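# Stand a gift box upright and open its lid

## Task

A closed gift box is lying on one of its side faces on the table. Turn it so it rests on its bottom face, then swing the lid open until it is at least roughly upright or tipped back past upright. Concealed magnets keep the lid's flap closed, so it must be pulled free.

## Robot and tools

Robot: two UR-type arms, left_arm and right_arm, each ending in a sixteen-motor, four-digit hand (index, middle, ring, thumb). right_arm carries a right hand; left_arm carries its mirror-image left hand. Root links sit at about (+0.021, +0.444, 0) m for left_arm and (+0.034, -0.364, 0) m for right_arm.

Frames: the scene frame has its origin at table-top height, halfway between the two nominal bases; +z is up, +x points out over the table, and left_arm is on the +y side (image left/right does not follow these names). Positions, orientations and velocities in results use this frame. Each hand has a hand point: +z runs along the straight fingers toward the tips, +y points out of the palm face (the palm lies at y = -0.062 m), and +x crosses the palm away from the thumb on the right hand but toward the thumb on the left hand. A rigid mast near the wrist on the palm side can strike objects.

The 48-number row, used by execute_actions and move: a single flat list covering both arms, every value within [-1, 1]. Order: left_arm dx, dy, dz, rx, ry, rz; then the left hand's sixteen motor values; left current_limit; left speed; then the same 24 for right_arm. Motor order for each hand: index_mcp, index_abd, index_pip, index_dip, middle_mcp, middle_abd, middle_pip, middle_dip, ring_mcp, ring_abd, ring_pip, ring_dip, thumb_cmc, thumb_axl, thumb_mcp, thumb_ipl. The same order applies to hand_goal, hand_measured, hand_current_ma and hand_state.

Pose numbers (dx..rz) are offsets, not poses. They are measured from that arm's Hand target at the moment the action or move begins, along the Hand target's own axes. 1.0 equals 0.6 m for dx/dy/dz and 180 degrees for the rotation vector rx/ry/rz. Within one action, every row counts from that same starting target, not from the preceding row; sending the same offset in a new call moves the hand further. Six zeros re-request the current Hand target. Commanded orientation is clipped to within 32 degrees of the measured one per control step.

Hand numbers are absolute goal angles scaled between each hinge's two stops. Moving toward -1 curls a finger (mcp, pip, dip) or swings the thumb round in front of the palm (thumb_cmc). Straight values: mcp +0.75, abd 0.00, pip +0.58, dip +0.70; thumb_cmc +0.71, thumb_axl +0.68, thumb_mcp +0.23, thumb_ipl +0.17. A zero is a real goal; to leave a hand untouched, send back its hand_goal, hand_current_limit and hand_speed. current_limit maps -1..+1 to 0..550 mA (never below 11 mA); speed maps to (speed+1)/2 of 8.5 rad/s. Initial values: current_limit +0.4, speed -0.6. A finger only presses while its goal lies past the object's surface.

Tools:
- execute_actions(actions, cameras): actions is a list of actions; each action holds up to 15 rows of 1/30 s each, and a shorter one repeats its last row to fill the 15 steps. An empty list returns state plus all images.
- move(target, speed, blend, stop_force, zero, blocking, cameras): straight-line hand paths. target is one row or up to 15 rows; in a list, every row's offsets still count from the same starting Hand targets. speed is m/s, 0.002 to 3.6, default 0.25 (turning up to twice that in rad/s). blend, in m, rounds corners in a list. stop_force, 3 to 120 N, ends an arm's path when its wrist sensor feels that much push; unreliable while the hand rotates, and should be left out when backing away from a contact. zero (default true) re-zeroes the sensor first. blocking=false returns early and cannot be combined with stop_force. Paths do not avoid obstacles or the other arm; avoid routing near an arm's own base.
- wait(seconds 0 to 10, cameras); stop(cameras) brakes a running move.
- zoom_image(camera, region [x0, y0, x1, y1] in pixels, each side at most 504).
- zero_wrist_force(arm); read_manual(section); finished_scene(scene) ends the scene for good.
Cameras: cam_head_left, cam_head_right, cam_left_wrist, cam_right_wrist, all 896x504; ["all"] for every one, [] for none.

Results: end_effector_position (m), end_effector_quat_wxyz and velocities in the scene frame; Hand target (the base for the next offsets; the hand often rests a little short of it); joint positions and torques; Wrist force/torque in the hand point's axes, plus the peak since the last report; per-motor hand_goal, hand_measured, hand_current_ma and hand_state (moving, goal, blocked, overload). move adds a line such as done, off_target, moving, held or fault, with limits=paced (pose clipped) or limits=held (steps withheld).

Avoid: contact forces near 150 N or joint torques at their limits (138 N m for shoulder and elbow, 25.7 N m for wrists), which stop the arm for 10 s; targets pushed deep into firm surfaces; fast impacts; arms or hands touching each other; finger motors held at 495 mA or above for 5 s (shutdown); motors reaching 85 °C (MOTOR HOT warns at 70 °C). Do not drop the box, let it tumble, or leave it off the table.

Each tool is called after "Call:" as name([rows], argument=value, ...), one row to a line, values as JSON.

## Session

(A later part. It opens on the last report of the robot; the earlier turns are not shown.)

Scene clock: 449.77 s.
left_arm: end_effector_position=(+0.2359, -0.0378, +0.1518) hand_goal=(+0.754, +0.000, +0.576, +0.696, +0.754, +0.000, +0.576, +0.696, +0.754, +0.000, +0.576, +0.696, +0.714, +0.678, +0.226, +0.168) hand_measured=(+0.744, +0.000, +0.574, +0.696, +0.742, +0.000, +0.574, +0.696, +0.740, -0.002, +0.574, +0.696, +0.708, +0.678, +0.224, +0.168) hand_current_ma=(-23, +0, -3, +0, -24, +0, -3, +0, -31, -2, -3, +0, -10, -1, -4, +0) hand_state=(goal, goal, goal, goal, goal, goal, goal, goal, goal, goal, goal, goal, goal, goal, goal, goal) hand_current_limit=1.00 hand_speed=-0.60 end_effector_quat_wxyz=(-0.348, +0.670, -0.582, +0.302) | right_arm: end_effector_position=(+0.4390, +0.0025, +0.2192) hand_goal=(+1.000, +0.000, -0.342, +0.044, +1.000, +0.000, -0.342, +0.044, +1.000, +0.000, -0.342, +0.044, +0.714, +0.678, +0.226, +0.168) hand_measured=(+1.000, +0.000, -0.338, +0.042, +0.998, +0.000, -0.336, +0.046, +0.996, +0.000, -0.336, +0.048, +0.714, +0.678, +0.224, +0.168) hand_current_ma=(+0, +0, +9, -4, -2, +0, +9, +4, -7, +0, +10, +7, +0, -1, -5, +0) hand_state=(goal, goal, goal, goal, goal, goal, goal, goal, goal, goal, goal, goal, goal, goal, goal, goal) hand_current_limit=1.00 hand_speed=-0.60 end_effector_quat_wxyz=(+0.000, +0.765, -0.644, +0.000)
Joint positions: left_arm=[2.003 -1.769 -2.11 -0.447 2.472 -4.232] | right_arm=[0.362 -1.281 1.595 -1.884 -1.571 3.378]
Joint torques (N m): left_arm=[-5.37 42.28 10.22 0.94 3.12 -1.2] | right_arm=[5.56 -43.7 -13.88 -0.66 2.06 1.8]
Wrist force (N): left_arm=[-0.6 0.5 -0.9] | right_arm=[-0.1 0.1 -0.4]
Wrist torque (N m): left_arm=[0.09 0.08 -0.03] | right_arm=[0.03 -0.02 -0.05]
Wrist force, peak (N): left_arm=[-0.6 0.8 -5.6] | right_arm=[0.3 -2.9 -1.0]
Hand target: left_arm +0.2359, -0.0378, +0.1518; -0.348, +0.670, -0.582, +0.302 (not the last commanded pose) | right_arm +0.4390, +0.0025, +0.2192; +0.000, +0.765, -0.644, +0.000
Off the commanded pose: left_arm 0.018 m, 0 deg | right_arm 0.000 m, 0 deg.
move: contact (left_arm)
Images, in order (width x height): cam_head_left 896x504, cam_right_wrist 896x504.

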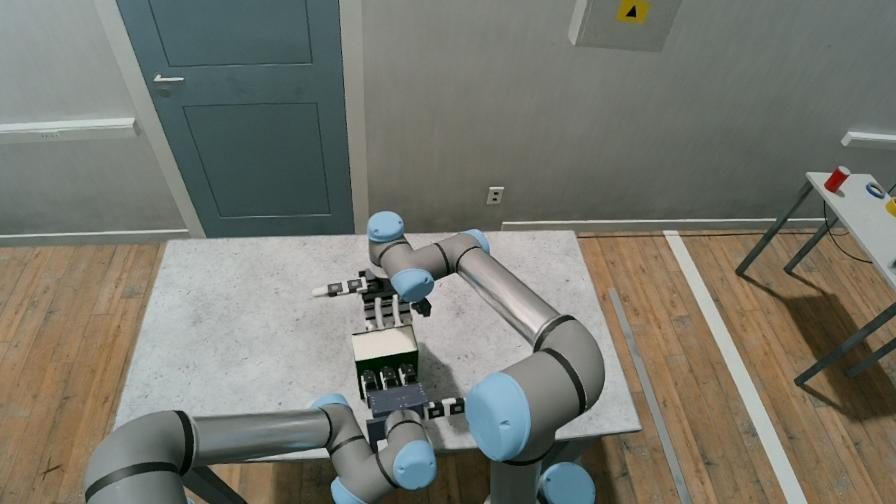

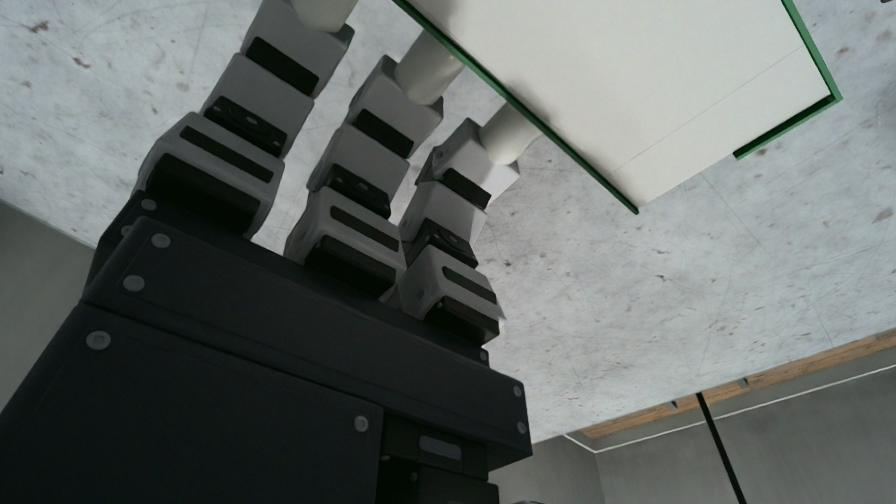

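Call:
move([
  [0,-0.065,0.038,0,0,0,0.754,0,0.576,0.696,0.754,0,0.576,0.696,0.754,0,0.576,0.696,0.714,0.678,0.226,0.168,1,-0.6,0,-0.092,0.025,0,0,0,1,0,-0.343,0.044,1,0,-0.343,0.044,1,0,-0.343,0.044,0.714,0.678,0.226,0.168,1,-0.6],
  [0,-0.106,0.088,0,0,0,0.754,0,0.576,0.696,0.754,0,0.576,0.696,0.754,0,0.576,0.696,0.714,0.678,0.226,0.168,1,-0.6,0,-0.15,0.067,0,0,0,1,0,-0.343,0.044,1,0,-0.343,0.044,1,0,-0.343,0.044,0.714,0.678,0.226,0.168,1,-0.6],
], speed=0.025, blend=0.005, cameras=["all"])

Call:
zoom_image(camera="cam_head_left", region=[300, 260, 500, 460])

Scene clock: 481.30 s.
left_arm: end_effector_position=(+0.3148, -0.0267, +0.1735) hand_goal=(+0.754, +0.000, +0.576, +0.696, +0.754, +0.000, +0.576, +0.696, +0.754, +0.000, +0.576, +0.696, +0.714, +0.678, +0.226, +0.168) hand_measured=(+0.744, +0.000, +0.574, +0.696, +0.742, +0.000, +0.574, +0.696, +0.740, -0.002, +0.574, +0.696, +0.708, +0.678, +0.224, +0.168) hand_current_ma=(-23, +0, -3, +0, -24, +0, -3, +0, -31, -2, -3, +0, -10, -1, -4, +0) hand_state=(goal, goal, goal, goal, goal, goal, goal, goal, goal, goal, goal, goal, goal, goal, goal, goal) hand_current_limit=1.00 hand_speed=-0.60 end_effector_quat_wxyz=(-0.348, +0.670, -0.582, +0.302) | right_arm: end_effector_position=(+0.5276, +0.0179, +0.1791) hand_goal=(+1.000, +0.000, -0.342, +0.044, +1.000, +0.000, -0.342, +0.044, +1.000, +0.000, -0.342, +0.044, +0.714, +0.678, +0.226, +0.168) hand_measured=(+1.000, +0.000, -0.336, +0.046, +0.998, +0.000, -0.336, +0.046, +0.996, +0.000, -0.336, +0.048, +0.714, +0.678, +0.224, +0.168) hand_current_ma=(+0, +0, +10, +2, -2, +0, +9, +4, -7, +0, +10, +7, +0, -1, -5, +0) hand_state=(goal, goal, goal, goal, goal, goal, goal, goal, goal, goal, goal, goal, goal, goal, goal, goal) hand_current_limit=1.00 hand_speed=-0.60 end_effector_quat_wxyz=(+0.000, +0.765, -0.644, +0.000)
Joint positions: left_arm=[2.162 -1.787 -2.062 -0.31 2.4 -4.014] | right_arm=[0.331 -1.064 1.389 -1.896 -1.571 3.347]
Joint torques (N m): left_arm=[7.14 17.09 26.66 5.1 -0.69 1.76] | right_arm=[-5.95 -30.31 -35.2 -4.09 0.98 -1.82]
Wrist force (N): left_arm=[-0.5 -0.1 -0.7] | right_arm=[0.2 -0.1 0.2]
Wrist torque (N m): left_arm=[0.04 0.04 -0.13] | right_arm=[0.01 -0.01 0.14]
Wrist force, peak (N): left_arm=[-0.7 0.6 -1.1] | right_arm=[0.2 -1.0 -0.3]
Hand target: left_arm +0.3149, -0.0267, +0.1735; -0.348, +0.670, -0.582, +0.302 | right_arm +0.5277, +0.0179, +0.1790; +0.000, +0.765, -0.644, +0.000
Off the commanded pose: left_arm 0.000 m, 0 deg | right_arm 0.000 m, 0 deg.
move: done

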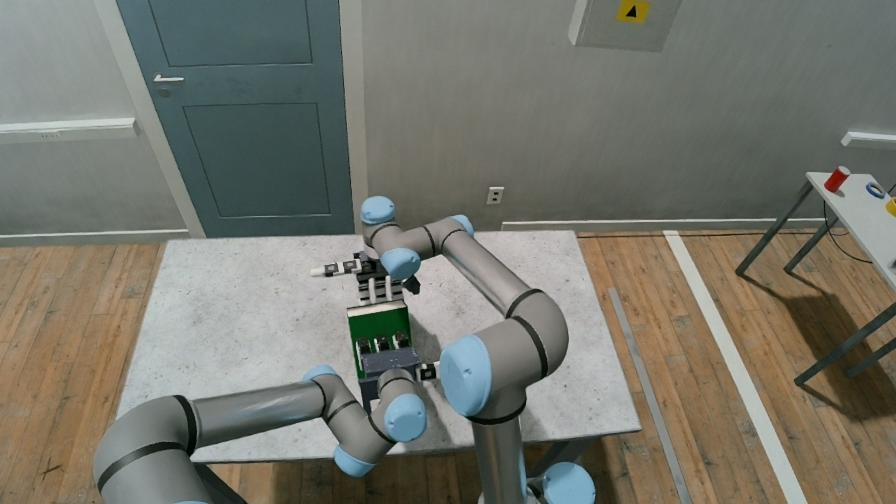

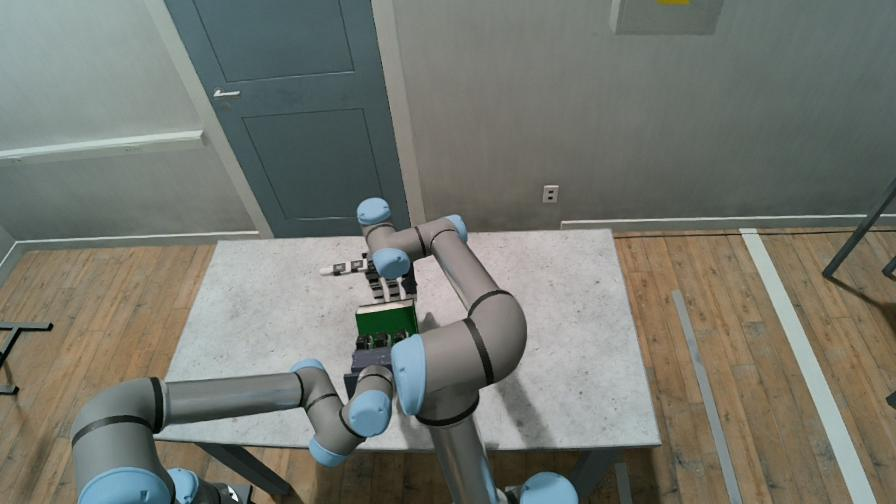

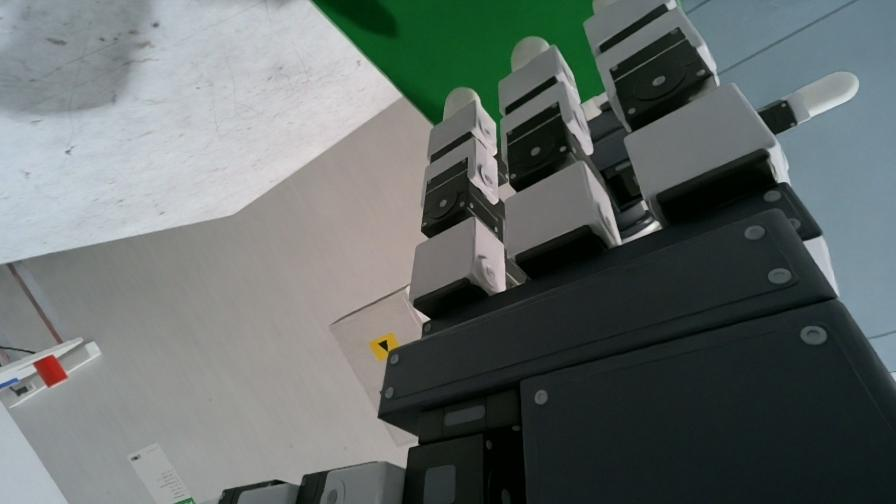

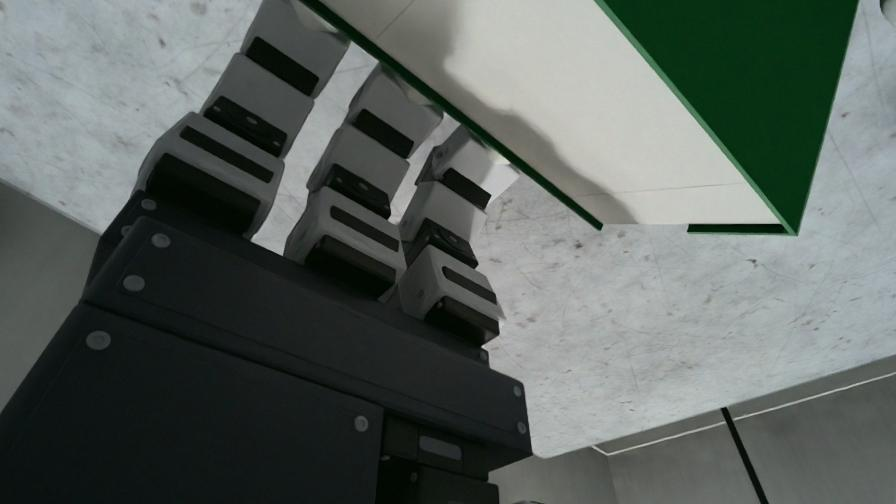

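Scaled by 2.520 from the camera's 896x504 image, which has a finer 1280x720 frame.

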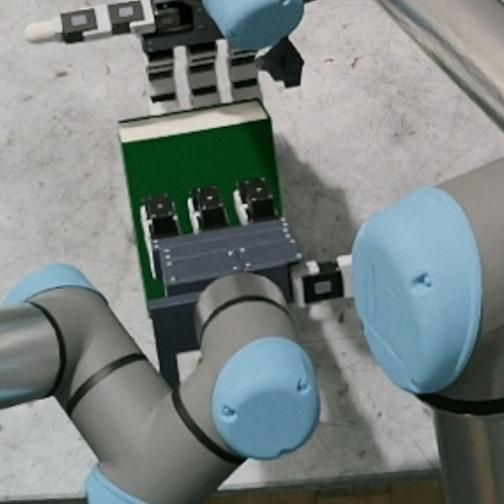

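Call:
move([
  [0,0,0,0,0,0,0.754,0,0.576,0.696,0.754,0,0.576,0.696,0.754,0,0.576,0.696,0.714,0.678,0.226,0.168,1,-0.6,0,-0.052,0.057,0,0,0,1,0,-0.343,0.044,1,0,-0.343,0.044,1,0,-0.343,0.044,0.714,0.678,0.226,0.168,1,-0.6],
  [0,0,0,0,0,0,0.754,0,0.576,0.696,0.754,0,0.576,0.696,0.754,0,0.576,0.696,0.714,0.678,0.226,0.168,1,-0.6,0,-0.09,0.122,0,0,0,1,0,-0.343,0.044,1,0,-0.343,0.044,1,0,-0.343,0.044,0.714,0.678,0.226,0.168,1,-0.6],
  [0,0,0,0,0,0,0.754,0,0.576,0.696,0.754,0,0.576,0.696,0.754,0,0.576,0.696,0.714,0.678,0.226,0.168,1,-0.6,0,-0.098,0.149,0,0,0,1,0,-0.343,0.044,1,0,-0.343,0.044,1,0,-0.343,0.044,0.714,0.678,0.226,0.168,1,-0.6],
], speed=0.025, blend=[0.004,0.004,0], stop_force=12, cameras=["all"])

Call:
zoom_image(camera="cam_head_left", region=[300, 240, 500, 440])

Scene clock: 510.20 s.
left_arm: end_effector_position=(+0.3149, -0.0267, +0.1735) hand_goal=(+0.754, +0.000, +0.576, +0.696, +0.754, +0.000, +0.576, +0.696, +0.754, +0.000, +0.576, +0.696, +0.714, +0.678, +0.226, +0.168) hand_measured=(+0.744, +0.000, +0.574, +0.696, +0.742, +0.000, +0.574, +0.696, +0.740, -0.002, +0.574, +0.696, +0.708, +0.678, +0.224, +0.168) hand_current_ma=(-23, +0, -3, +0, -24, +0, -3, +0, -31, -2, -3, +0, -10, -1, -4, +0) hand_state=(goal, goal, goal, goal, goal, goal, goal, goal, goal, goal, goal, goal, goal, goal, goal, goal) hand_current_limit=1.00 hand_speed=-0.60 end_effector_quat_wxyz=(-0.348, +0.670, -0.582, +0.302) | right_arm: end_effector_position=(+0.5856, +0.0280, +0.0896) hand_goal=(+1.000, +0.000, -0.342, +0.044, +1.000, +0.000, -0.342, +0.044, +1.000, +0.000, -0.342, +0.044, +0.714, +0.678, +0.226, +0.168) hand_measured=(+1.000, +0.000, -0.336, +0.046, +0.998, +0.000, -0.336, +0.046, +0.996, +0.000, -0.336, +0.048, +0.714, +0.678, +0.224, +0.168) hand_current_ma=(+0, +0, +12, +5, -2, +0, +9, +4, -6, +0, +10, +7, +0, -1, -5, +0) hand_state=(goal, goal, goal, goal, goal, goal, goal, goal, goal, goal, goal, goal, goal, goal, goal, goal) hand_current_limit=1.00 hand_speed=-0.60 end_effector_quat_wxyz=(+0.000, +0.765, -0.644, +0.000)
Joint positions: left_arm=[2.162 -1.787 -2.062 -0.31 2.4 -4.014] | right_arm=[0.315 -0.858 1.293 -2.005 -1.571 3.33]
Joint torques (N m): left_arm=[7.04 17.01 20.35 5.24 -0.57 1.79] | right_arm=[-6.83 -37.13 -34.4 -4.25 -1.92 -1.69]
Wrist force (N): left_arm=[-0.4 0.0 -0.6] | right_arm=[0.2 0.2 0.9]
Wrist torque (N m): left_arm=[0.04 0.03 -0.12] | right_arm=[-0.05 -0.02 0.13]
Wrist force, peak (N): left_arm=[-0.3 -0.1 -1.0] | right_arm=[0.2 0.1 1.0]
Hand target: left_arm +0.3149, -0.0267, +0.1735; -0.348, +0.670, -0.582, +0.302 | right_arm +0.5856, +0.0280, +0.0896; +0.000, +0.765, -0.644, +0.000
Off the commanded pose: left_arm 0.000 m, 0 deg | right_arm 0.000 m, 0 deg.
move: done

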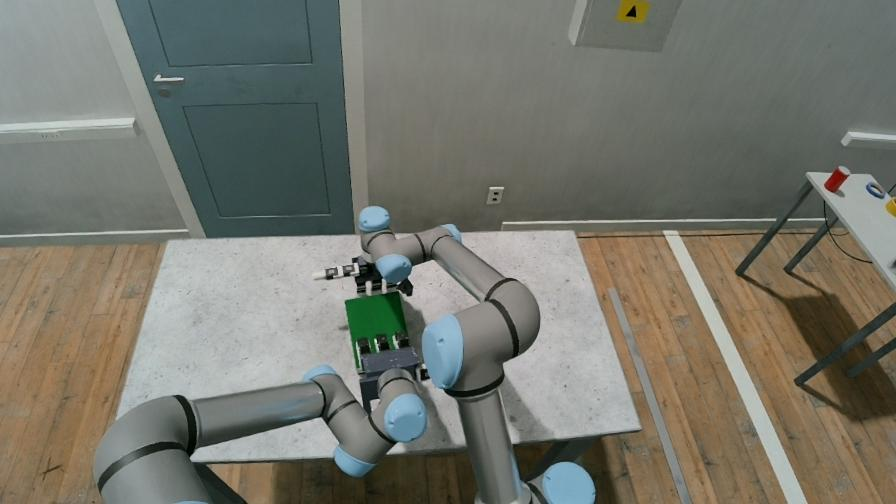

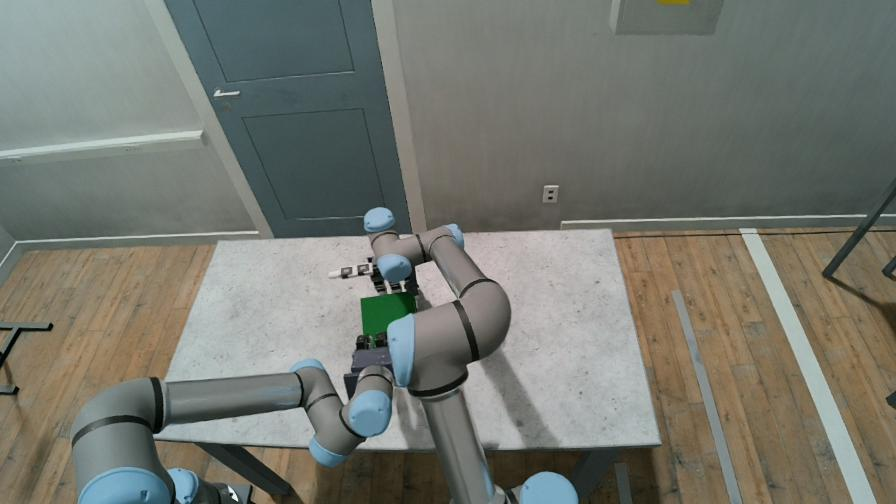

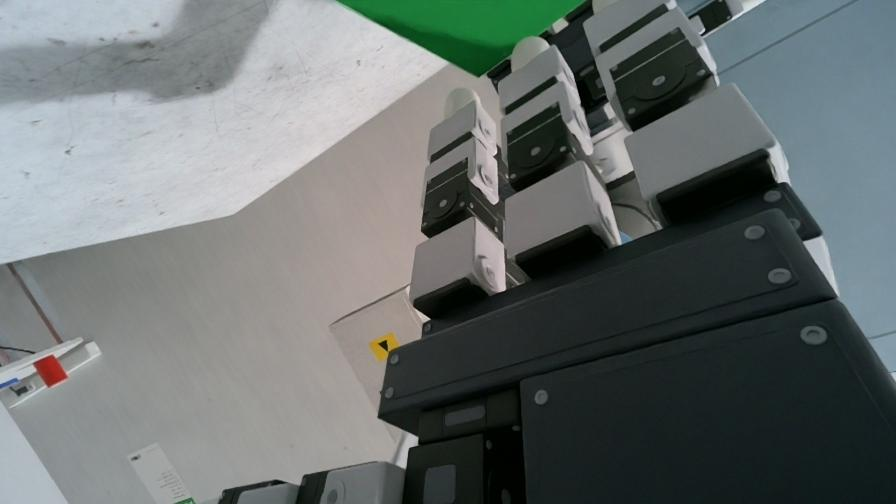

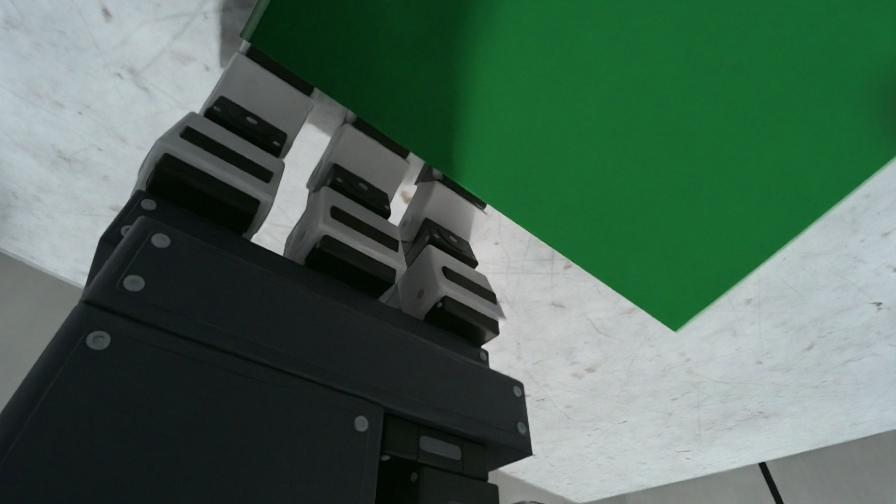

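Scaled by 2.520 from the camera's 896x504 image, which has a finer 1280x720 frame.

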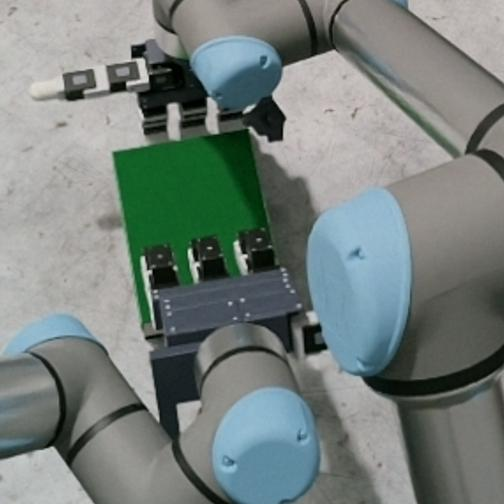

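Call:
move(target=[0,0,0,0,0,0,0.754,0,0.576,0.696,0.754,0,0.576,0.696,0.754,0,0.576,0.696,0.714,0.678,0.226,0.168,1,-0.6,0,-0.13,0,0,0,0,1,0,-0.343,0.044,1,0,-0.343,0.044,1,0,-0.343,0.044,0.714,0.678,0.226,0.168,1,-0.6], speed=0.012, cameras=["cam_head_left","cam_right_wrist"])

Call:
zoom_image(camera="cam_head_left", region=[300, 240, 500, 440])

Scene clock: 524.77 s.
left_arm: end_effector_position=(+0.3149, -0.0267, +0.1735) hand_goal=(+0.754, +0.000, +0.576, +0.696, +0.754, +0.000, +0.576, +0.696, +0.754, +0.000, +0.576, +0.696, +0.714, +0.678, +0.226, +0.168) hand_measured=(+0.744, +0.000, +0.574, +0.696, +0.742, +0.000, +0.574, +0.696, +0.740, -0.002, +0.574, +0.696, +0.708, +0.678, +0.224, +0.168) hand_current_ma=(-23, +0, -3, +0, -24, +0, -3, +0, -31, -2, -3, +0, -10, -1, -4, +0) hand_state=(goal, goal, goal, goal, goal, goal, goal, goal, goal, goal, goal, goal, goal, goal, goal, goal) hand_current_limit=1.00 hand_speed=-0.60 end_effector_quat_wxyz=(-0.348, +0.670, -0.582, +0.302) | right_arm: end_effector_position=(+0.6624, +0.0413, +0.0896) hand_goal=(+1.000, +0.000, -0.342, +0.044, +1.000, +0.000, -0.342, +0.044, +1.000, +0.000, -0.342, +0.044, +0.714, +0.678, +0.226, +0.168) hand_measured=(+1.000, +0.000, -0.336, +0.046, +0.998, +0.000, -0.336, +0.046, +0.996, +0.000, -0.336, +0.048, +0.714, +0.678, +0.224, +0.168) hand_current_ma=(+0, +0, +12, +5, -2, +0, +9, +4, -6, +0, +10, +7, +0, -1, -5, +0) hand_state=(goal, goal, goal, goal, goal, goal, goal, goal, goal, goal, goal, goal, goal, goal, goal, goal) hand_current_limit=1.00 hand_speed=-0.60 end_effector_quat_wxyz=(+0.000, +0.765, -0.644, +0.000)
Joint positions: left_arm=[2.162 -1.787 -2.062 -0.31 2.4 -4.014] | right_arm=[0.296 -0.677 0.96 -1.854 -1.571 3.312]
Joint torques (N m): left_arm=[8.23 17.4 9.34 5.32 -0.53 1.57] | right_arm=[-6.53 -43.82 -36.87 -0.83 1.88 -1.74]
Wrist force (N): left_arm=[-0.5 0.0 -0.6] | right_arm=[0.5 -0.3 0.8]
Wrist torque (N m): left_arm=[0.04 0.04 -0.13] | right_arm=[-0.08 -0.04 0.15]
Wrist force, peak (N): left_arm=[-0.8 -0.1 -0.7] | right_arm=[0.4 0.5 1.0]
Hand target: left_arm +0.3149, -0.0267, +0.1735; -0.348, +0.670, -0.582, +0.302 | right_arm +0.6625, +0.0413, +0.0896; +0.000, +0.765, -0.644, +0.000
Off the commanded pose: left_arm 0.000 m, 0 deg | right_arm 0.000 m, 0 deg.
move: done
Images, in order (width x height): cam_head_left 896x504, cam_right_wrist 896x504.

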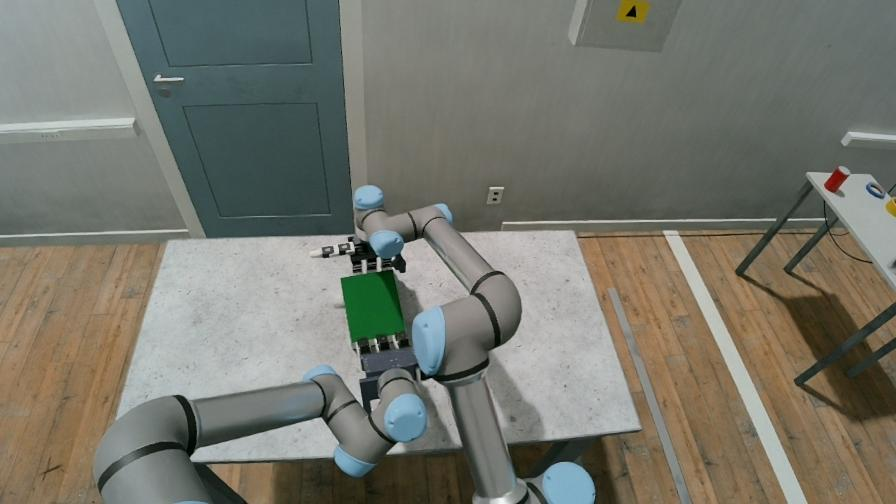

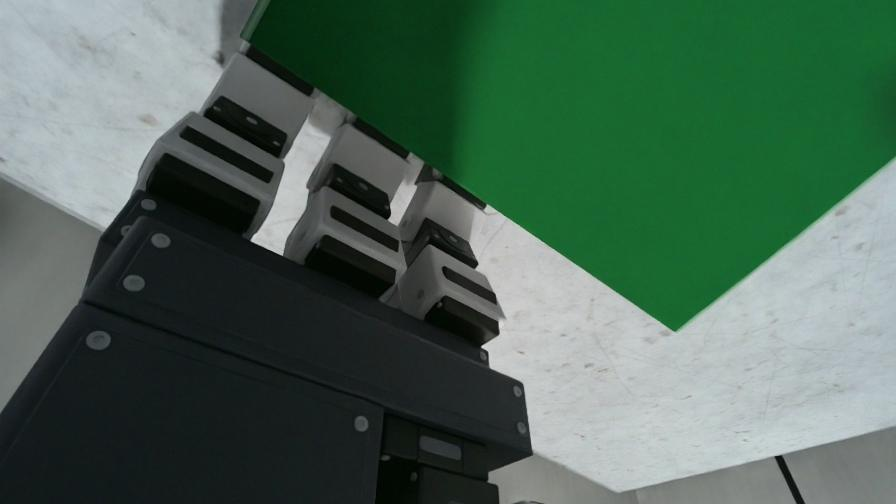

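Scaled by 2.520 from the camera's 896x504 image, which has a finer 1280x720 frame.

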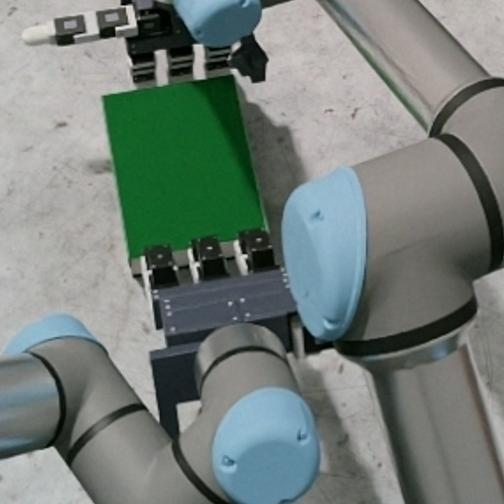

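Call:
move(target=[0,-0.095,0.136,0,0,0,0.754,0,0.576,0.696,0.754,0,0.576,0.696,0.754,0,0.576,0.696,0.714,0.678,0.226,0.168,1,-0.6,0,0,0,0,0,0,1,0,-0.343,0.044,1,0,-0.343,0.044,1,0,-0.343,0.044,0.714,0.678,0.226,0.168,1,-0.6], speed=0.08)

Call:
move(target=[0,0.13,0.091,0,0,0,0.754,0,0.576,0.696,0.754,0,0.576,0.696,0.754,0,0.576,0.696,0.714,0.678,0.226,0.168,1,-0.6,0,0,0,0,0,0,1,0,-0.343,0.044,1,0,-0.343,0.044,1,0,-0.343,0.044,0.714,0.678,0.226,0.168,1,-0.6], speed=0.015, stop_force=6, cameras=["cam_head_left"])

Call:
zoom_image(camera="cam_head_left", region=[300, 240, 500, 440])

Scene clock: 540.53 s.
left_arm: end_effector_position=(+0.4132, -0.0128, +0.1732) hand_goal=(+0.754, +0.000, +0.576, +0.696, +0.754, +0.000, +0.576, +0.696, +0.754, +0.000, +0.576, +0.696, +0.714, +0.678, +0.226, +0.168) hand_measured=(+0.744, +0.000, +0.574, +0.696, +0.742, +0.000, +0.574, +0.696, +0.740, -0.002, +0.574, +0.696, +0.708, +0.678, +0.224, +0.168) hand_current_ma=(-23, +0, -3, +0, -24, +0, -3, +0, -31, -2, -3, +0, -11, -1, -4, +0) hand_state=(goal, goal, goal, goal, goal, goal, goal, goal, goal, goal, goal, goal, goal, goal, goal, goal) hand_current_limit=1.00 hand_speed=-0.60 end_effector_quat_wxyz=(-0.348, +0.670, -0.582, +0.302) | right_arm: end_effector_position=(+0.6625, +0.0413, +0.0896) hand_goal=(+1.000, +0.000, -0.342, +0.044, +1.000, +0.000, -0.342, +0.044, +1.000, +0.000, -0.342, +0.044, +0.714, +0.678, +0.226, +0.168) hand_measured=(+1.000, +0.000, -0.336, +0.046, +0.998, +0.000, -0.336, +0.046, +0.996, +0.000, -0.336, +0.048, +0.714, +0.678, +0.224, +0.168) hand_current_ma=(+0, +0, +12, +5, -2, +0, +9, +4, -6, +0, +10, +7, +0, -1, -5, +0) hand_state=(goal, goal, goal, goal, goal, goal, goal, goal, goal, goal, goal, goal, goal, goal, goal, goal) hand_current_limit=1.00 hand_speed=-0.60 end_effector_quat_wxyz=(+0.000, +0.765, -0.644, +0.000)
Joint positions: left_arm=[2.337 -1.878 -1.977 -0.164 2.297 -3.814] | right_arm=[0.296 -0.677 0.96 -1.854 -1.571 3.312]
Joint torques (N m): left_arm=[8.24 22.44 26.27 5.16 -0.76 1.5] | right_arm=[-6.14 -43.97 -35.97 -0.81 -2.1 -1.82]
Wrist force (N): left_arm=[-0.6 0.3 -0.4] | right_arm=[0.4 -0.1 0.9]
Wrist torque (N m): left_arm=[0.09 0.05 -0.16] | right_arm=[-0.08 -0.02 0.14]
Wrist force, peak (N): left_arm=[-0.6 0.3 -1.1] | right_arm=[0.6 -0.5 1.0]
Hand target: left_arm +0.4134, -0.0127, +0.1732; -0.348, +0.670, -0.582, +0.302 | right_arm +0.6625, +0.0413, +0.0896; +0.000, +0.765, -0.644, +0.000
Off the commanded pose: left_arm 0.000 m, 0 deg | right_arm 0.000 m, 0 deg.
move: done

Scene clock: 546.67 s.
left_arm: end_effector_position=(+0.4133, -0.0127, +0.1003) hand_goal=(+0.754, +0.000, +0.576, +0.696, +0.754, +0.000, +0.576, +0.696, +0.754, +0.000, +0.576, +0.696, +0.714, +0.678, +0.226, +0.168) hand_measured=(+0.750, +0.000, +0.576, +0.696, +0.752, +0.000, +0.576, +0.696, +0.752, -0.002, +0.576, +0.696, +0.708, +0.678, +0.224, +0.168) hand_current_ma=(-6, -1, +1, +0, -4, -1, +1, +0, -3, -3, +0, +0, -11, -1, -4, +0) hand_state=(goal, goal, goal, goal, goal, goal, goal, goal, goal, goal, goal, goal, goal, goal, goal, goal) hand_current_limit=1.00 hand_speed=-0.60 end_effector_quat_wxyz=(-0.348, +0.670, -0.582, +0.302) | right_arm: end_effector_position=(+0.6625, +0.0413, +0.0896) hand_goal=(+1.000, +0.000, -0.342, +0.044, +1.000, +0.000, -0.342, +0.044, +1.000, +0.000, -0.342, +0.044, +0.714, +0.678, +0.226, +0.168) hand_measured=(+1.000, +0.000, -0.324, +0.050, +1.000, +0.000, -0.326, +0.048, +1.000, +0.000, -0.328, +0.048, +0.714, +0.678, +0.224, +0.168) hand_current_ma=(+0, +0, +42, +10, +0, +0, +38, +8, +0, +0, +31, +8, +0, -1, -5, +0) hand_state=(goal, goal, goal, goal, goal, goal, goal, goal, goal, goal, goal, goal, goal, goal, goal, goal) hand_current_limit=1.00 hand_speed=-0.60 end_effector_quat_wxyz=(+0.000, +0.765, -0.644, +0.000)
Joint positions: left_arm=[2.337 -2.015 -2.031 0.027 2.297 -3.814] | right_arm=[0.296 -0.677 0.96 -1.854 -1.571 3.312]
Joint torques (N m): left_arm=[-0.88 47.77 23.74 0.83 1.25 -1.16] | right_arm=[-3.94 -51.44 -33.52 -0.88 -2.06 -1.64]
Wrist force (N): left_arm=[-0.6 -0.5 -2.3] | right_arm=[1.1 -2.2 1.2]
Wrist torque (N m): left_arm=[0.23 -0.06 -0.10] | right_arm=[-0.04 -0.04 0.14]
Wrist force, peak (N): left_arm=[-1.0 -1.7 -8.2] | right_arm=[1.7 -5.0 3.4]
Hand target: left_arm +0.4133, -0.0127, +0.1003; -0.348, +0.670, -0.582, +0.302 (not the last commanded pose) | right_arm +0.6625, +0.0413, +0.0896; +0.000, +0.765, -0.644, +0.000
Off the commanded pose: left_arm 0.022 m, 0 deg | right_arm 0.000 m, 0 deg.
move: contact (left_arm)
Images, in order (width x height): cam_head_left 896x504.

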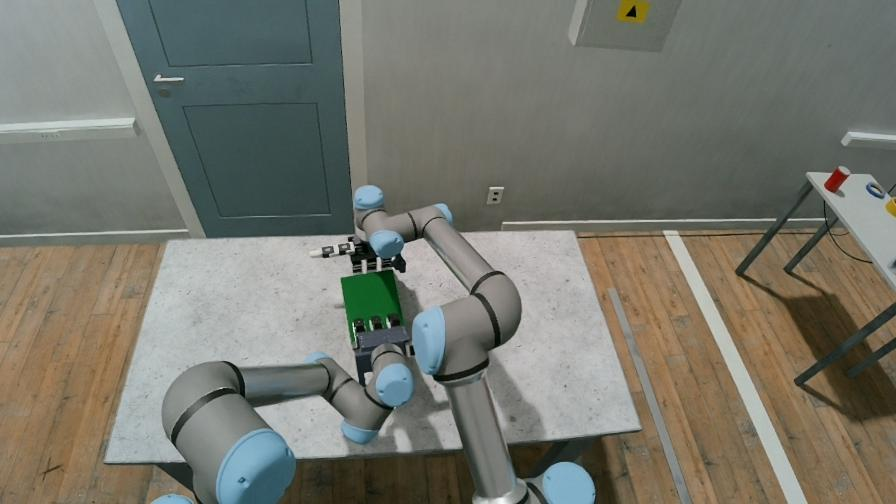

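Scaled by 2.520 from the camera's 896x504 image, which has a finer 1280x720 frame.

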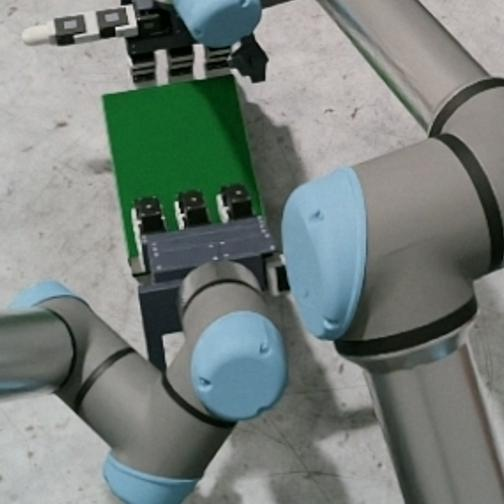

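Call:
move([
  [0,0.0109,0.0077,0,0,0,0.754,0,0.576,0.696,0.754,0,0.576,0.696,0.754,0,0.576,0.696,0.714,0.678,0.226,0.168,1,-0.6,0,0,0,0,0,0,1,0,-0.343,0.044,1,0,-0.343,0.044,1,0,-0.343,0.044,0.714,0.678,0.226,0.168,1,-0.6],
  [0,0.0109,0.0077,0,0,0,0.754,0,0.576,0.696,0.754,0,0.576,0.696,0.754,0,0.576,0.696,0.714,0.678,0.226,0.168,1,-0.6,0,-0.13,0,0,0,0,1,0,-0.343,0.044,1,0,-0.343,0.044,1,0,-0.343,0.044,0.714,0.678,0.226,0.168,1,-0.6],
], speed=0.015, cameras=["cam_head_left"])

Scene clock: 592.60 s.
left_arm: end_effector_position=(+0.4133, -0.0127, +0.0923) hand_goal=(+0.754, +0.000, +0.576, +0.696, +0.754, +0.000, +0.576, +0.696, +0.754, +0.000, +0.576, +0.696, +0.714, +0.678, +0.226, +0.168) hand_measured=(+0.750, -0.002, +0.578, +0.700, +0.748, -0.002, +0.578, +0.700, +0.748, -0.004, +0.578, +0.700, +0.708, +0.678, +0.224, +0.168) hand_current_ma=(-8, -1, +2, +5, -9, -1, +2, +5, -10, -4, +2, +5, -11, -1, -4, +0) hand_state=(goal, goal, goal, goal, goal, goal, goal, goal, goal, goal, goal, goal, goal, goal, goal, goal) hand_current_limit=1.00 hand_speed=-0.60 end_effector_quat_wxyz=(-0.348, +0.670, -0.582, +0.302) | right_arm: end_effector_position=(+0.7393, +0.0547, +0.0896) hand_goal=(+1.000, +0.000, -0.342, +0.044, +1.000, +0.000, -0.342, +0.044, +1.000, +0.000, -0.342, +0.044, +0.714, +0.678, +0.226, +0.168) hand_measured=(+1.000, +0.000, -0.336, +0.048, +1.000, +0.000, -0.336, +0.048, +1.000, +0.000, -0.336, +0.048, +0.714, +0.678, +0.224, +0.168) hand_current_ma=(+0, +0, +10, +7, +0, +0, +12, +7, +0, +0, +11, +7, +0, -1, -5, +0) hand_state=(goal, goal, goal, goal, goal, goal, goal, goal, goal, goal, goal, goal, goal, goal, goal, goal) hand_current_limit=1.00 hand_speed=-0.60 end_effector_quat_wxyz=(+0.000, +0.765, -0.644, +0.000)
Joint positions: left_arm=[2.337 -2.031 -2.035 0.048 2.297 -3.814] | right_arm=[0.281 -0.404 0.431 -1.597 -1.571 3.297]
Joint torques (N m): left_arm=[3.47 37.8 9.33 5.16 2.01 1.8] | right_arm=[-6.37 -50 -36.65 -0.62 -0.14 -1.7]
Wrist force (N): left_arm=[-0.4 -0.2 -0.8] | right_arm=[0.4 -0.4 -0.5]
Wrist torque (N m): left_arm=[0.11 0.05 -0.09] | right_arm=[-0.02 -0.02 0.08]
Wrist force, peak (N): left_arm=[-1.0 -5.7 -17.1] | right_arm=[1.2 -9.1 6.9]
Hand target: left_arm +0.4133, -0.0127, +0.0923; -0.348, +0.670, -0.582, +0.302 | right_arm +0.7393, +0.0547, +0.0896; +0.000, +0.765, -0.644, +0.000
Off the commanded pose: left_arm 0.000 m, 0 deg | right_arm 0.000 m, 0 deg.
move: done
Images, in order (width x height): cam_head_left 896x504.

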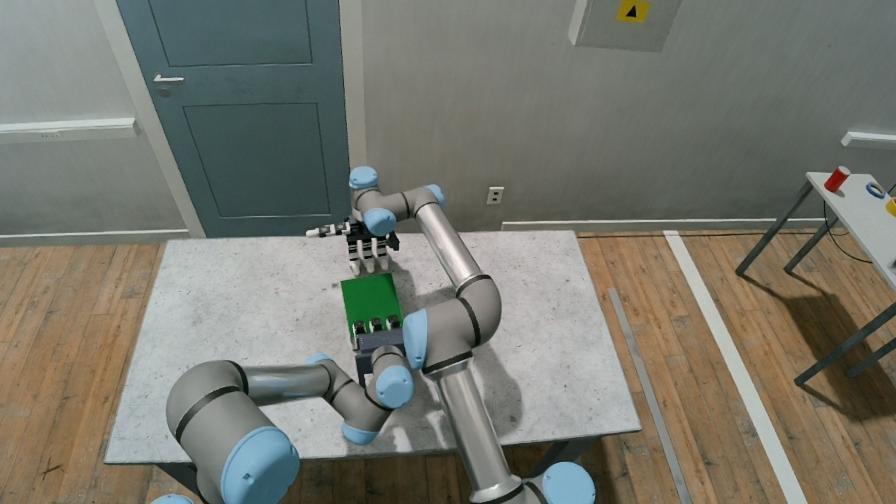

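Call:
move(target=[0,-0.2,-0.15,0,0,0,0.754,0,0.576,0.696,0.754,0,0.576,0.696,0.754,0,0.576,0.696,0.714,0.678,0.226,0.168,1,-0.6,0,0,-0.4,0,0,0,1,0,-0.343,0.044,1,0,-0.343,0.044,1,0,-0.343,0.044,0.714,0.678,0.226,0.168,1,-0.6], speed=0.2, cameras=["cam_head_left","cam_head_right"])

Call:
zoom_image(camera="cam_head_left", region=[280, 220, 480, 400])

Scene clock: 603.07 s.
left_arm: end_effector_position=(+0.4133, -0.0126, +0.0955) hand_goal=(+0.754, +0.000, +0.576, +0.696, +0.754, +0.000, +0.576, +0.696, +0.754, +0.000, +0.576, +0.696, +0.714, +0.678, +0.226, +0.168) hand_measured=(+0.746, -0.002, +0.576, +0.698, +0.748, -0.002, +0.576, +0.698, +0.746, -0.004, +0.576, +0.698, +0.708, +0.678, +0.224, +0.168) hand_current_ma=(-14, -1, +0, +3, -13, -1, +0, +4, -16, -4, +0, +4, -12, -1, -4, +0) hand_state=(goal, goal, goal, goal, goal, goal, goal, goal, goal, goal, goal, goal, goal, goal, goal, goal) hand_current_limit=1.00 hand_speed=-0.60 end_effector_quat_wxyz=(-0.348, +0.670, -0.582, +0.302) | right_arm: end_effector_position=(+0.7393, +0.0547, +0.1308) hand_goal=(+1.000, +0.000, -0.342, +0.044, +1.000, +0.000, -0.342, +0.044, +1.000, +0.000, -0.342, +0.044, +0.714, +0.678, +0.226, +0.168) hand_measured=(+1.000, +0.000, -0.336, +0.048, +1.000, +0.000, -0.336, +0.048, +1.000, +0.000, -0.336, +0.048, +0.714, +0.678, +0.224, +0.168) hand_current_ma=(+0, +0, +10, +7, +0, +0, +11, +7, +0, +0, +10, +7, +0, -1, -5, +0) hand_state=(goal, goal, goal, goal, goal, goal, goal, goal, goal, goal, goal, goal, goal, goal, goal, goal) hand_current_limit=1.00 hand_speed=-0.60 end_effector_quat_wxyz=(+0.000, +0.765, -0.644, +0.000)
Joint positions: left_arm=[2.337 -2.025 -2.034 0.04 2.297 -3.814] | right_arm=[0.281 -0.396 0.309 -1.484 -1.571 3.297]
Joint torques (N m): left_arm=[7.55 25.02 2.92 5.4 -0.69 -0.84] | right_arm=[3.96 -50.99 -36.72 -0.68 -2.49 -1.81]
Wrist force (N): left_arm=[-0.6 0.3 -0.7] | right_arm=[0.0 -0.2 -0.6]
Wrist torque (N m): left_arm=[0.10 0.07 -0.12] | right_arm=[0.00 0.04 0.04]
Wrist force, peak (N): left_arm=[-0.5 -2.3 -2.3] | right_arm=[0.1 0.1 -1.6]
Hand target: left_arm +0.4133, -0.0126, +0.0955; -0.348, +0.670, -0.582, +0.302 (not the last commanded pose) | right_arm +0.7393, +0.0547, +0.1308; +0.000, +0.765, -0.644, +0.000 (not the last commanded pose)
Off the commanded pose: left_arm 0.147 m, 0 deg | right_arm 0.199 m, 0 deg.
move: held (left_arm; a check stopped the path), off_target (right_arm; braked when a check withheld steps of left_arm); limits=held
pose unreachable (left arm): on one or more control steps of this call, first in action 0 (counted from 0), this arm could not follow its commanded pose, so it was not sent that pose on those steps. It may still have moved: this result reports where it is.
cause: moving toward the commanded pose would bring a part of the arm too close to another arm (a part of this arm just beyond joint 6 (wrist 3) and a part of the right arm just beyond its joint 2 (shoulder lift), 7 mm apart when this arm was first held).
Images, in order (width x height): cam_head_left 896x504, cam_head_right 896x504.

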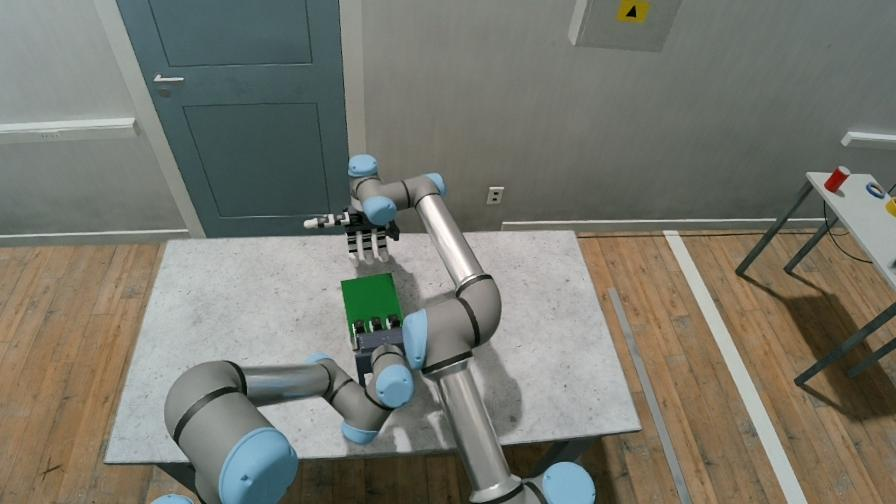

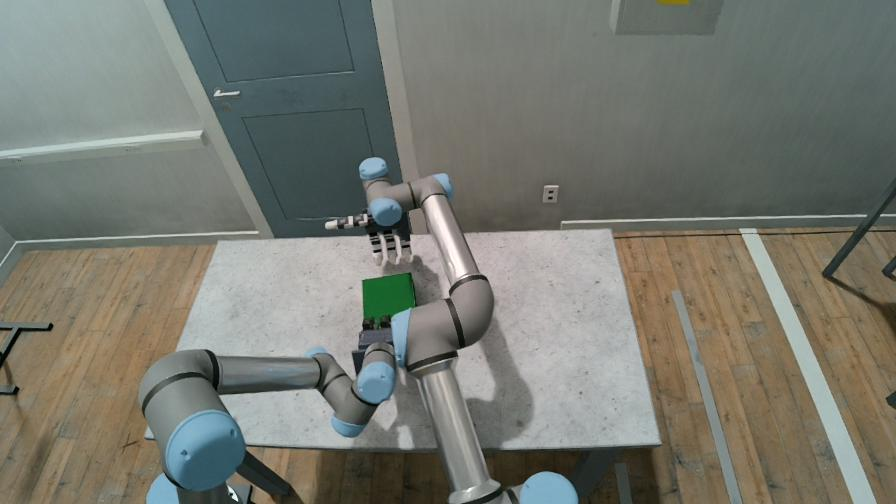

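Scaled by 2.520 from the camera's 896x504 image, which has a finer 1280x720 frame.

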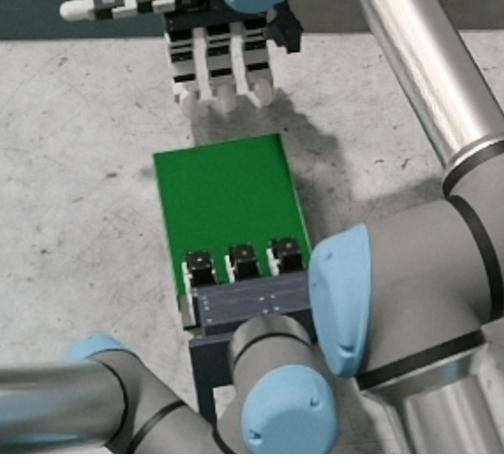

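Call:
move([
  [0,0,0,0,0,0,0.754,0,0.576,0.696,0.754,0,0.576,0.696,0.754,0,0.576,0.696,0.714,0.678,0.226,0.168,1,-0.6,0,0,-0.25,0,0,0,1,0,-0.343,0.044,1,0,-0.343,0.044,1,0,-0.343,0.044,0.714,0.678,0.226,0.168,1,-0.6],
  [0,0,0,0,0,0,0.754,0,0.576,0.696,0.754,0,0.576,0.696,0.754,0,0.576,0.696,0.714,0.678,0.226,0.168,1,-0.6,0.6,0.2,-0.3,0,0,0,1,0,-0.343,0.044,1,0,-0.343,0.044,1,0,-0.343,0.044,0.714,0.678,0.226,0.168,1,-0.6],
], speed=0.25, blend=0.03)

Call:
move(target=[0,-0.25,-0.17,0,0,0,0.754,0,0.576,0.696,0.754,0,0.576,0.696,0.754,0,0.576,0.696,0.714,0.678,0.226,0.168,1,-0.6,0,0,0,0,0,0,1,0,-0.343,0.044,1,0,-0.343,0.044,1,0,-0.343,0.044,0.714,0.678,0.226,0.168,1,-0.6], speed=0.2, cameras=["cam_head_left","cam_head_right"])

Scene clock: 623.87 s.
left_arm: end_effector_position=(+0.4133, -0.0126, +0.0955) hand_goal=(+0.754, +0.000, +0.576, +0.696, +0.754, +0.000, +0.576, +0.696, +0.754, +0.000, +0.576, +0.696, +0.714, +0.678, +0.226, +0.168) hand_measured=(+0.746, -0.002, +0.576, +0.698, +0.748, -0.002, +0.576, +0.698, +0.746, -0.004, +0.576, +0.698, +0.708, +0.678, +0.224, +0.168) hand_current_ma=(-14, -1, +0, +3, -13, -1, +0, +4, -16, -4, +0, +4, -12, -1, -4, +0) hand_state=(goal, goal, goal, goal, goal, goal, goal, goal, goal, goal, goal, goal, goal, goal, goal, goal) hand_current_limit=1.00 hand_speed=-0.60 end_effector_quat_wxyz=(-0.348, +0.670, -0.582, +0.302) | right_arm: end_effector_position=(+0.7385, +0.0545, +0.1568) hand_goal=(+1.000, +0.000, -0.342, +0.044, +1.000, +0.000, -0.342, +0.044, +1.000, +0.000, -0.342, +0.044, +0.714, +0.678, +0.226, +0.168) hand_measured=(+1.000, +0.000, -0.338, +0.048, +1.000, +0.000, -0.338, +0.048, +1.000, +0.000, -0.338, +0.048, +0.714, +0.678, +0.224, +0.168) hand_current_ma=(+0, +0, +7, +6, +0, +0, +8, +6, +0, +0, +8, +6, +0, -1, -6, +0) hand_state=(goal, goal, goal, goal, goal, goal, goal, goal, goal, goal, goal, goal, goal, goal, goal, goal) hand_current_limit=1.00 hand_speed=-0.60 end_effector_quat_wxyz=(-0.003, +0.765, -0.644, +0.001)
Joint positions: left_arm=[2.337 -2.025 -2.034 0.04 2.297 -3.814] | right_arm=[0.281 -0.387 0.225 -1.415 -1.57 3.298]
Joint torques (N m): left_arm=[6.97 24.85 2.55 5.37 -0.75 -1.05] | right_arm=[7.52 -72.32 -14.92 -4.07 -2.58 -1.55]
Wrist force (N): left_arm=[-0.5 0.1 -0.8] | right_arm=[0.6 0.0 -0.6]
Wrist torque (N m): left_arm=[0.07 0.06 -0.11] | right_arm=[0.00 -0.02 0.05]
Wrist force, peak (N): left_arm=[-0.6 0.5 -0.9] | right_arm=[0.1 -0.7 -7.8]
Hand target: left_arm +0.4133, -0.0126, +0.0955; -0.348, +0.670, -0.582, +0.302 | right_arm +0.7385, +0.0545, +0.1567; -0.003, +0.765, -0.644, +0.001 (not the last commanded pose)
Off the commanded pose: left_arm 0.000 m, 0 deg | right_arm 0.409 m, 0 deg.
led back after a hold (right arm): the arm was led back toward your command in small steps, so it may still be short of it.
move: held (right_arm; a check stopped the path); path passed 0 of 2 targets; limits=held
pose unreachable (right arm): on one or more control steps of this call, first in action 0 (counted from 0), this arm could not follow its commanded pose, so it was not sent that pose on those steps. It may still have moved: this result reports where it is.
cause: moving toward the commanded pose would bring a part of the arm too close to another arm (a part of this arm just beyond joint 2 (shoulder lift) and a part of the left arm just beyond its joint 6 (wrist 3), 6 mm apart when this arm was first held).

Scene clock: 624.37 s.
left_arm: end_effector_position=(+0.4132, -0.0126, +0.0955) hand_goal=(+0.754, +0.000, +0.576, +0.696, +0.754, +0.000, +0.576, +0.696, +0.754, +0.000, +0.576, +0.696, +0.714, +0.678, +0.226, +0.168) hand_measured=(+0.746, -0.002, +0.576, +0.698, +0.748, -0.002, +0.576, +0.698, +0.746, -0.004, +0.576, +0.698, +0.708, +0.678, +0.224, +0.168) hand_current_ma=(-14, -1, +0, +3, -13, -1, +0, +4, -16, -4, +0, +4, -12, -1, -4, +0) hand_state=(goal, goal, goal, goal, goal, goal, goal, goal, goal, goal, goal, goal, goal, goal, goal, goal) hand_current_limit=1.00 hand_speed=-0.60 end_effector_quat_wxyz=(-0.348, +0.670, -0.582, +0.302) | right_arm: end_effector_position=(+0.7385, +0.0545, +0.1567) hand_goal=(+1.000, +0.000, -0.342, +0.044, +1.000, +0.000, -0.342, +0.044, +1.000, +0.000, -0.342, +0.044, +0.714, +0.678, +0.226, +0.168) hand_measured=(+1.000, +0.000, -0.338, +0.048, +1.000, +0.000, -0.338, +0.048, +1.000, +0.000, -0.338, +0.048, +0.714, +0.678, +0.224, +0.168) hand_current_ma=(+0, +0, +7, +6, +0, +0, +8, +6, +0, +0, +8, +6, +0, -1, -6, +0) hand_state=(goal, goal, goal, goal, goal, goal, goal, goal, goal, goal, goal, goal, goal, goal, goal, goal) hand_current_limit=1.00 hand_speed=-0.60 end_effector_quat_wxyz=(-0.003, +0.765, -0.644, +0.001)
Joint positions: left_arm=[2.337 -2.025 -2.034 0.04 2.297 -3.814] | right_arm=[0.281 -0.387 0.226 -1.415 -1.57 3.298]
Joint torques (N m): left_arm=[7.15 24.92 9.91 5.25 -0.78 -0.99] | right_arm=[6.51 -72.7 -14.64 -4.08 -1.87 -1.26]
Wrist force (N): left_arm=[-0.4 0.2 -0.8] | right_arm=[0.6 0.1 -0.7]
Wrist torque (N m): left_arm=[0.09 0.04 -0.11] | right_arm=[0.02 -0.03 0.06]
Wrist force, peak (N): left_arm=[-0.5 0.6 -1.0] | right_arm=[0.6 0.1 -0.7]
Hand target: left_arm +0.4133, -0.0126, +0.0955; -0.348, +0.670, -0.582, +0.302 (not the last commanded pose) | right_arm +0.7385, +0.0545, +0.1567; -0.003, +0.765, -0.644, +0.001
Off the commanded pose: left_arm 0.181 m, 0 deg | right_arm 0.000 m, 0 deg.
move: held (left_arm; a check stopped the path); limits=held
pose unreachable (left arm): on one or more control steps of this call, first in action 0 (counted from 0), this arm could not follow its commanded pose, so it was not sent that pose on those steps. It may still have moved: this result reports where it is.
cause: moving toward the commanded pose would bring a part of the arm too close to another arm (a part of this arm just beyond joint 6 (wrist 3) and a part of the right arm just beyond its joint 2 (shoulder lift), 6 mm apart when this arm was first held).
Images, in order (width x height): cam_head_left 896x504, cam_head_right 896x504.

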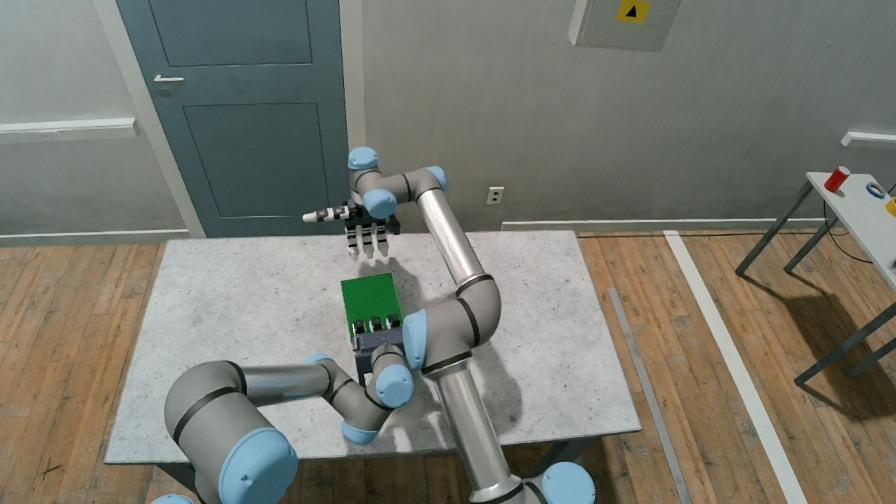

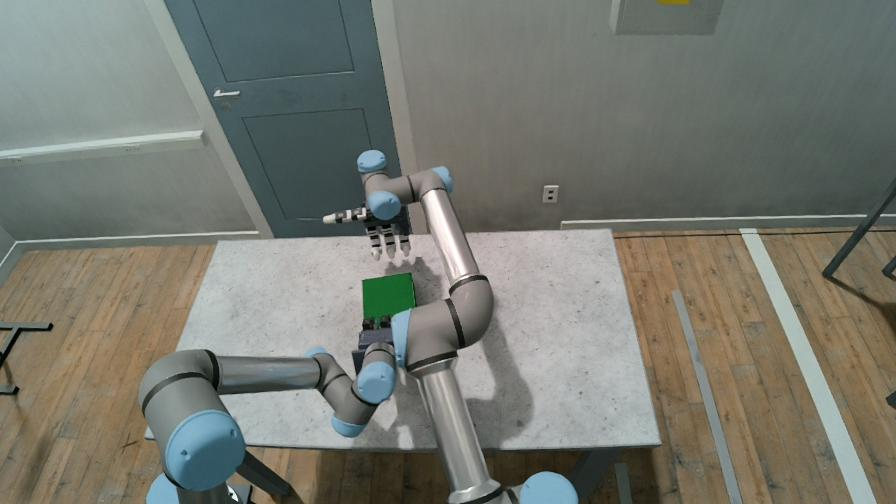

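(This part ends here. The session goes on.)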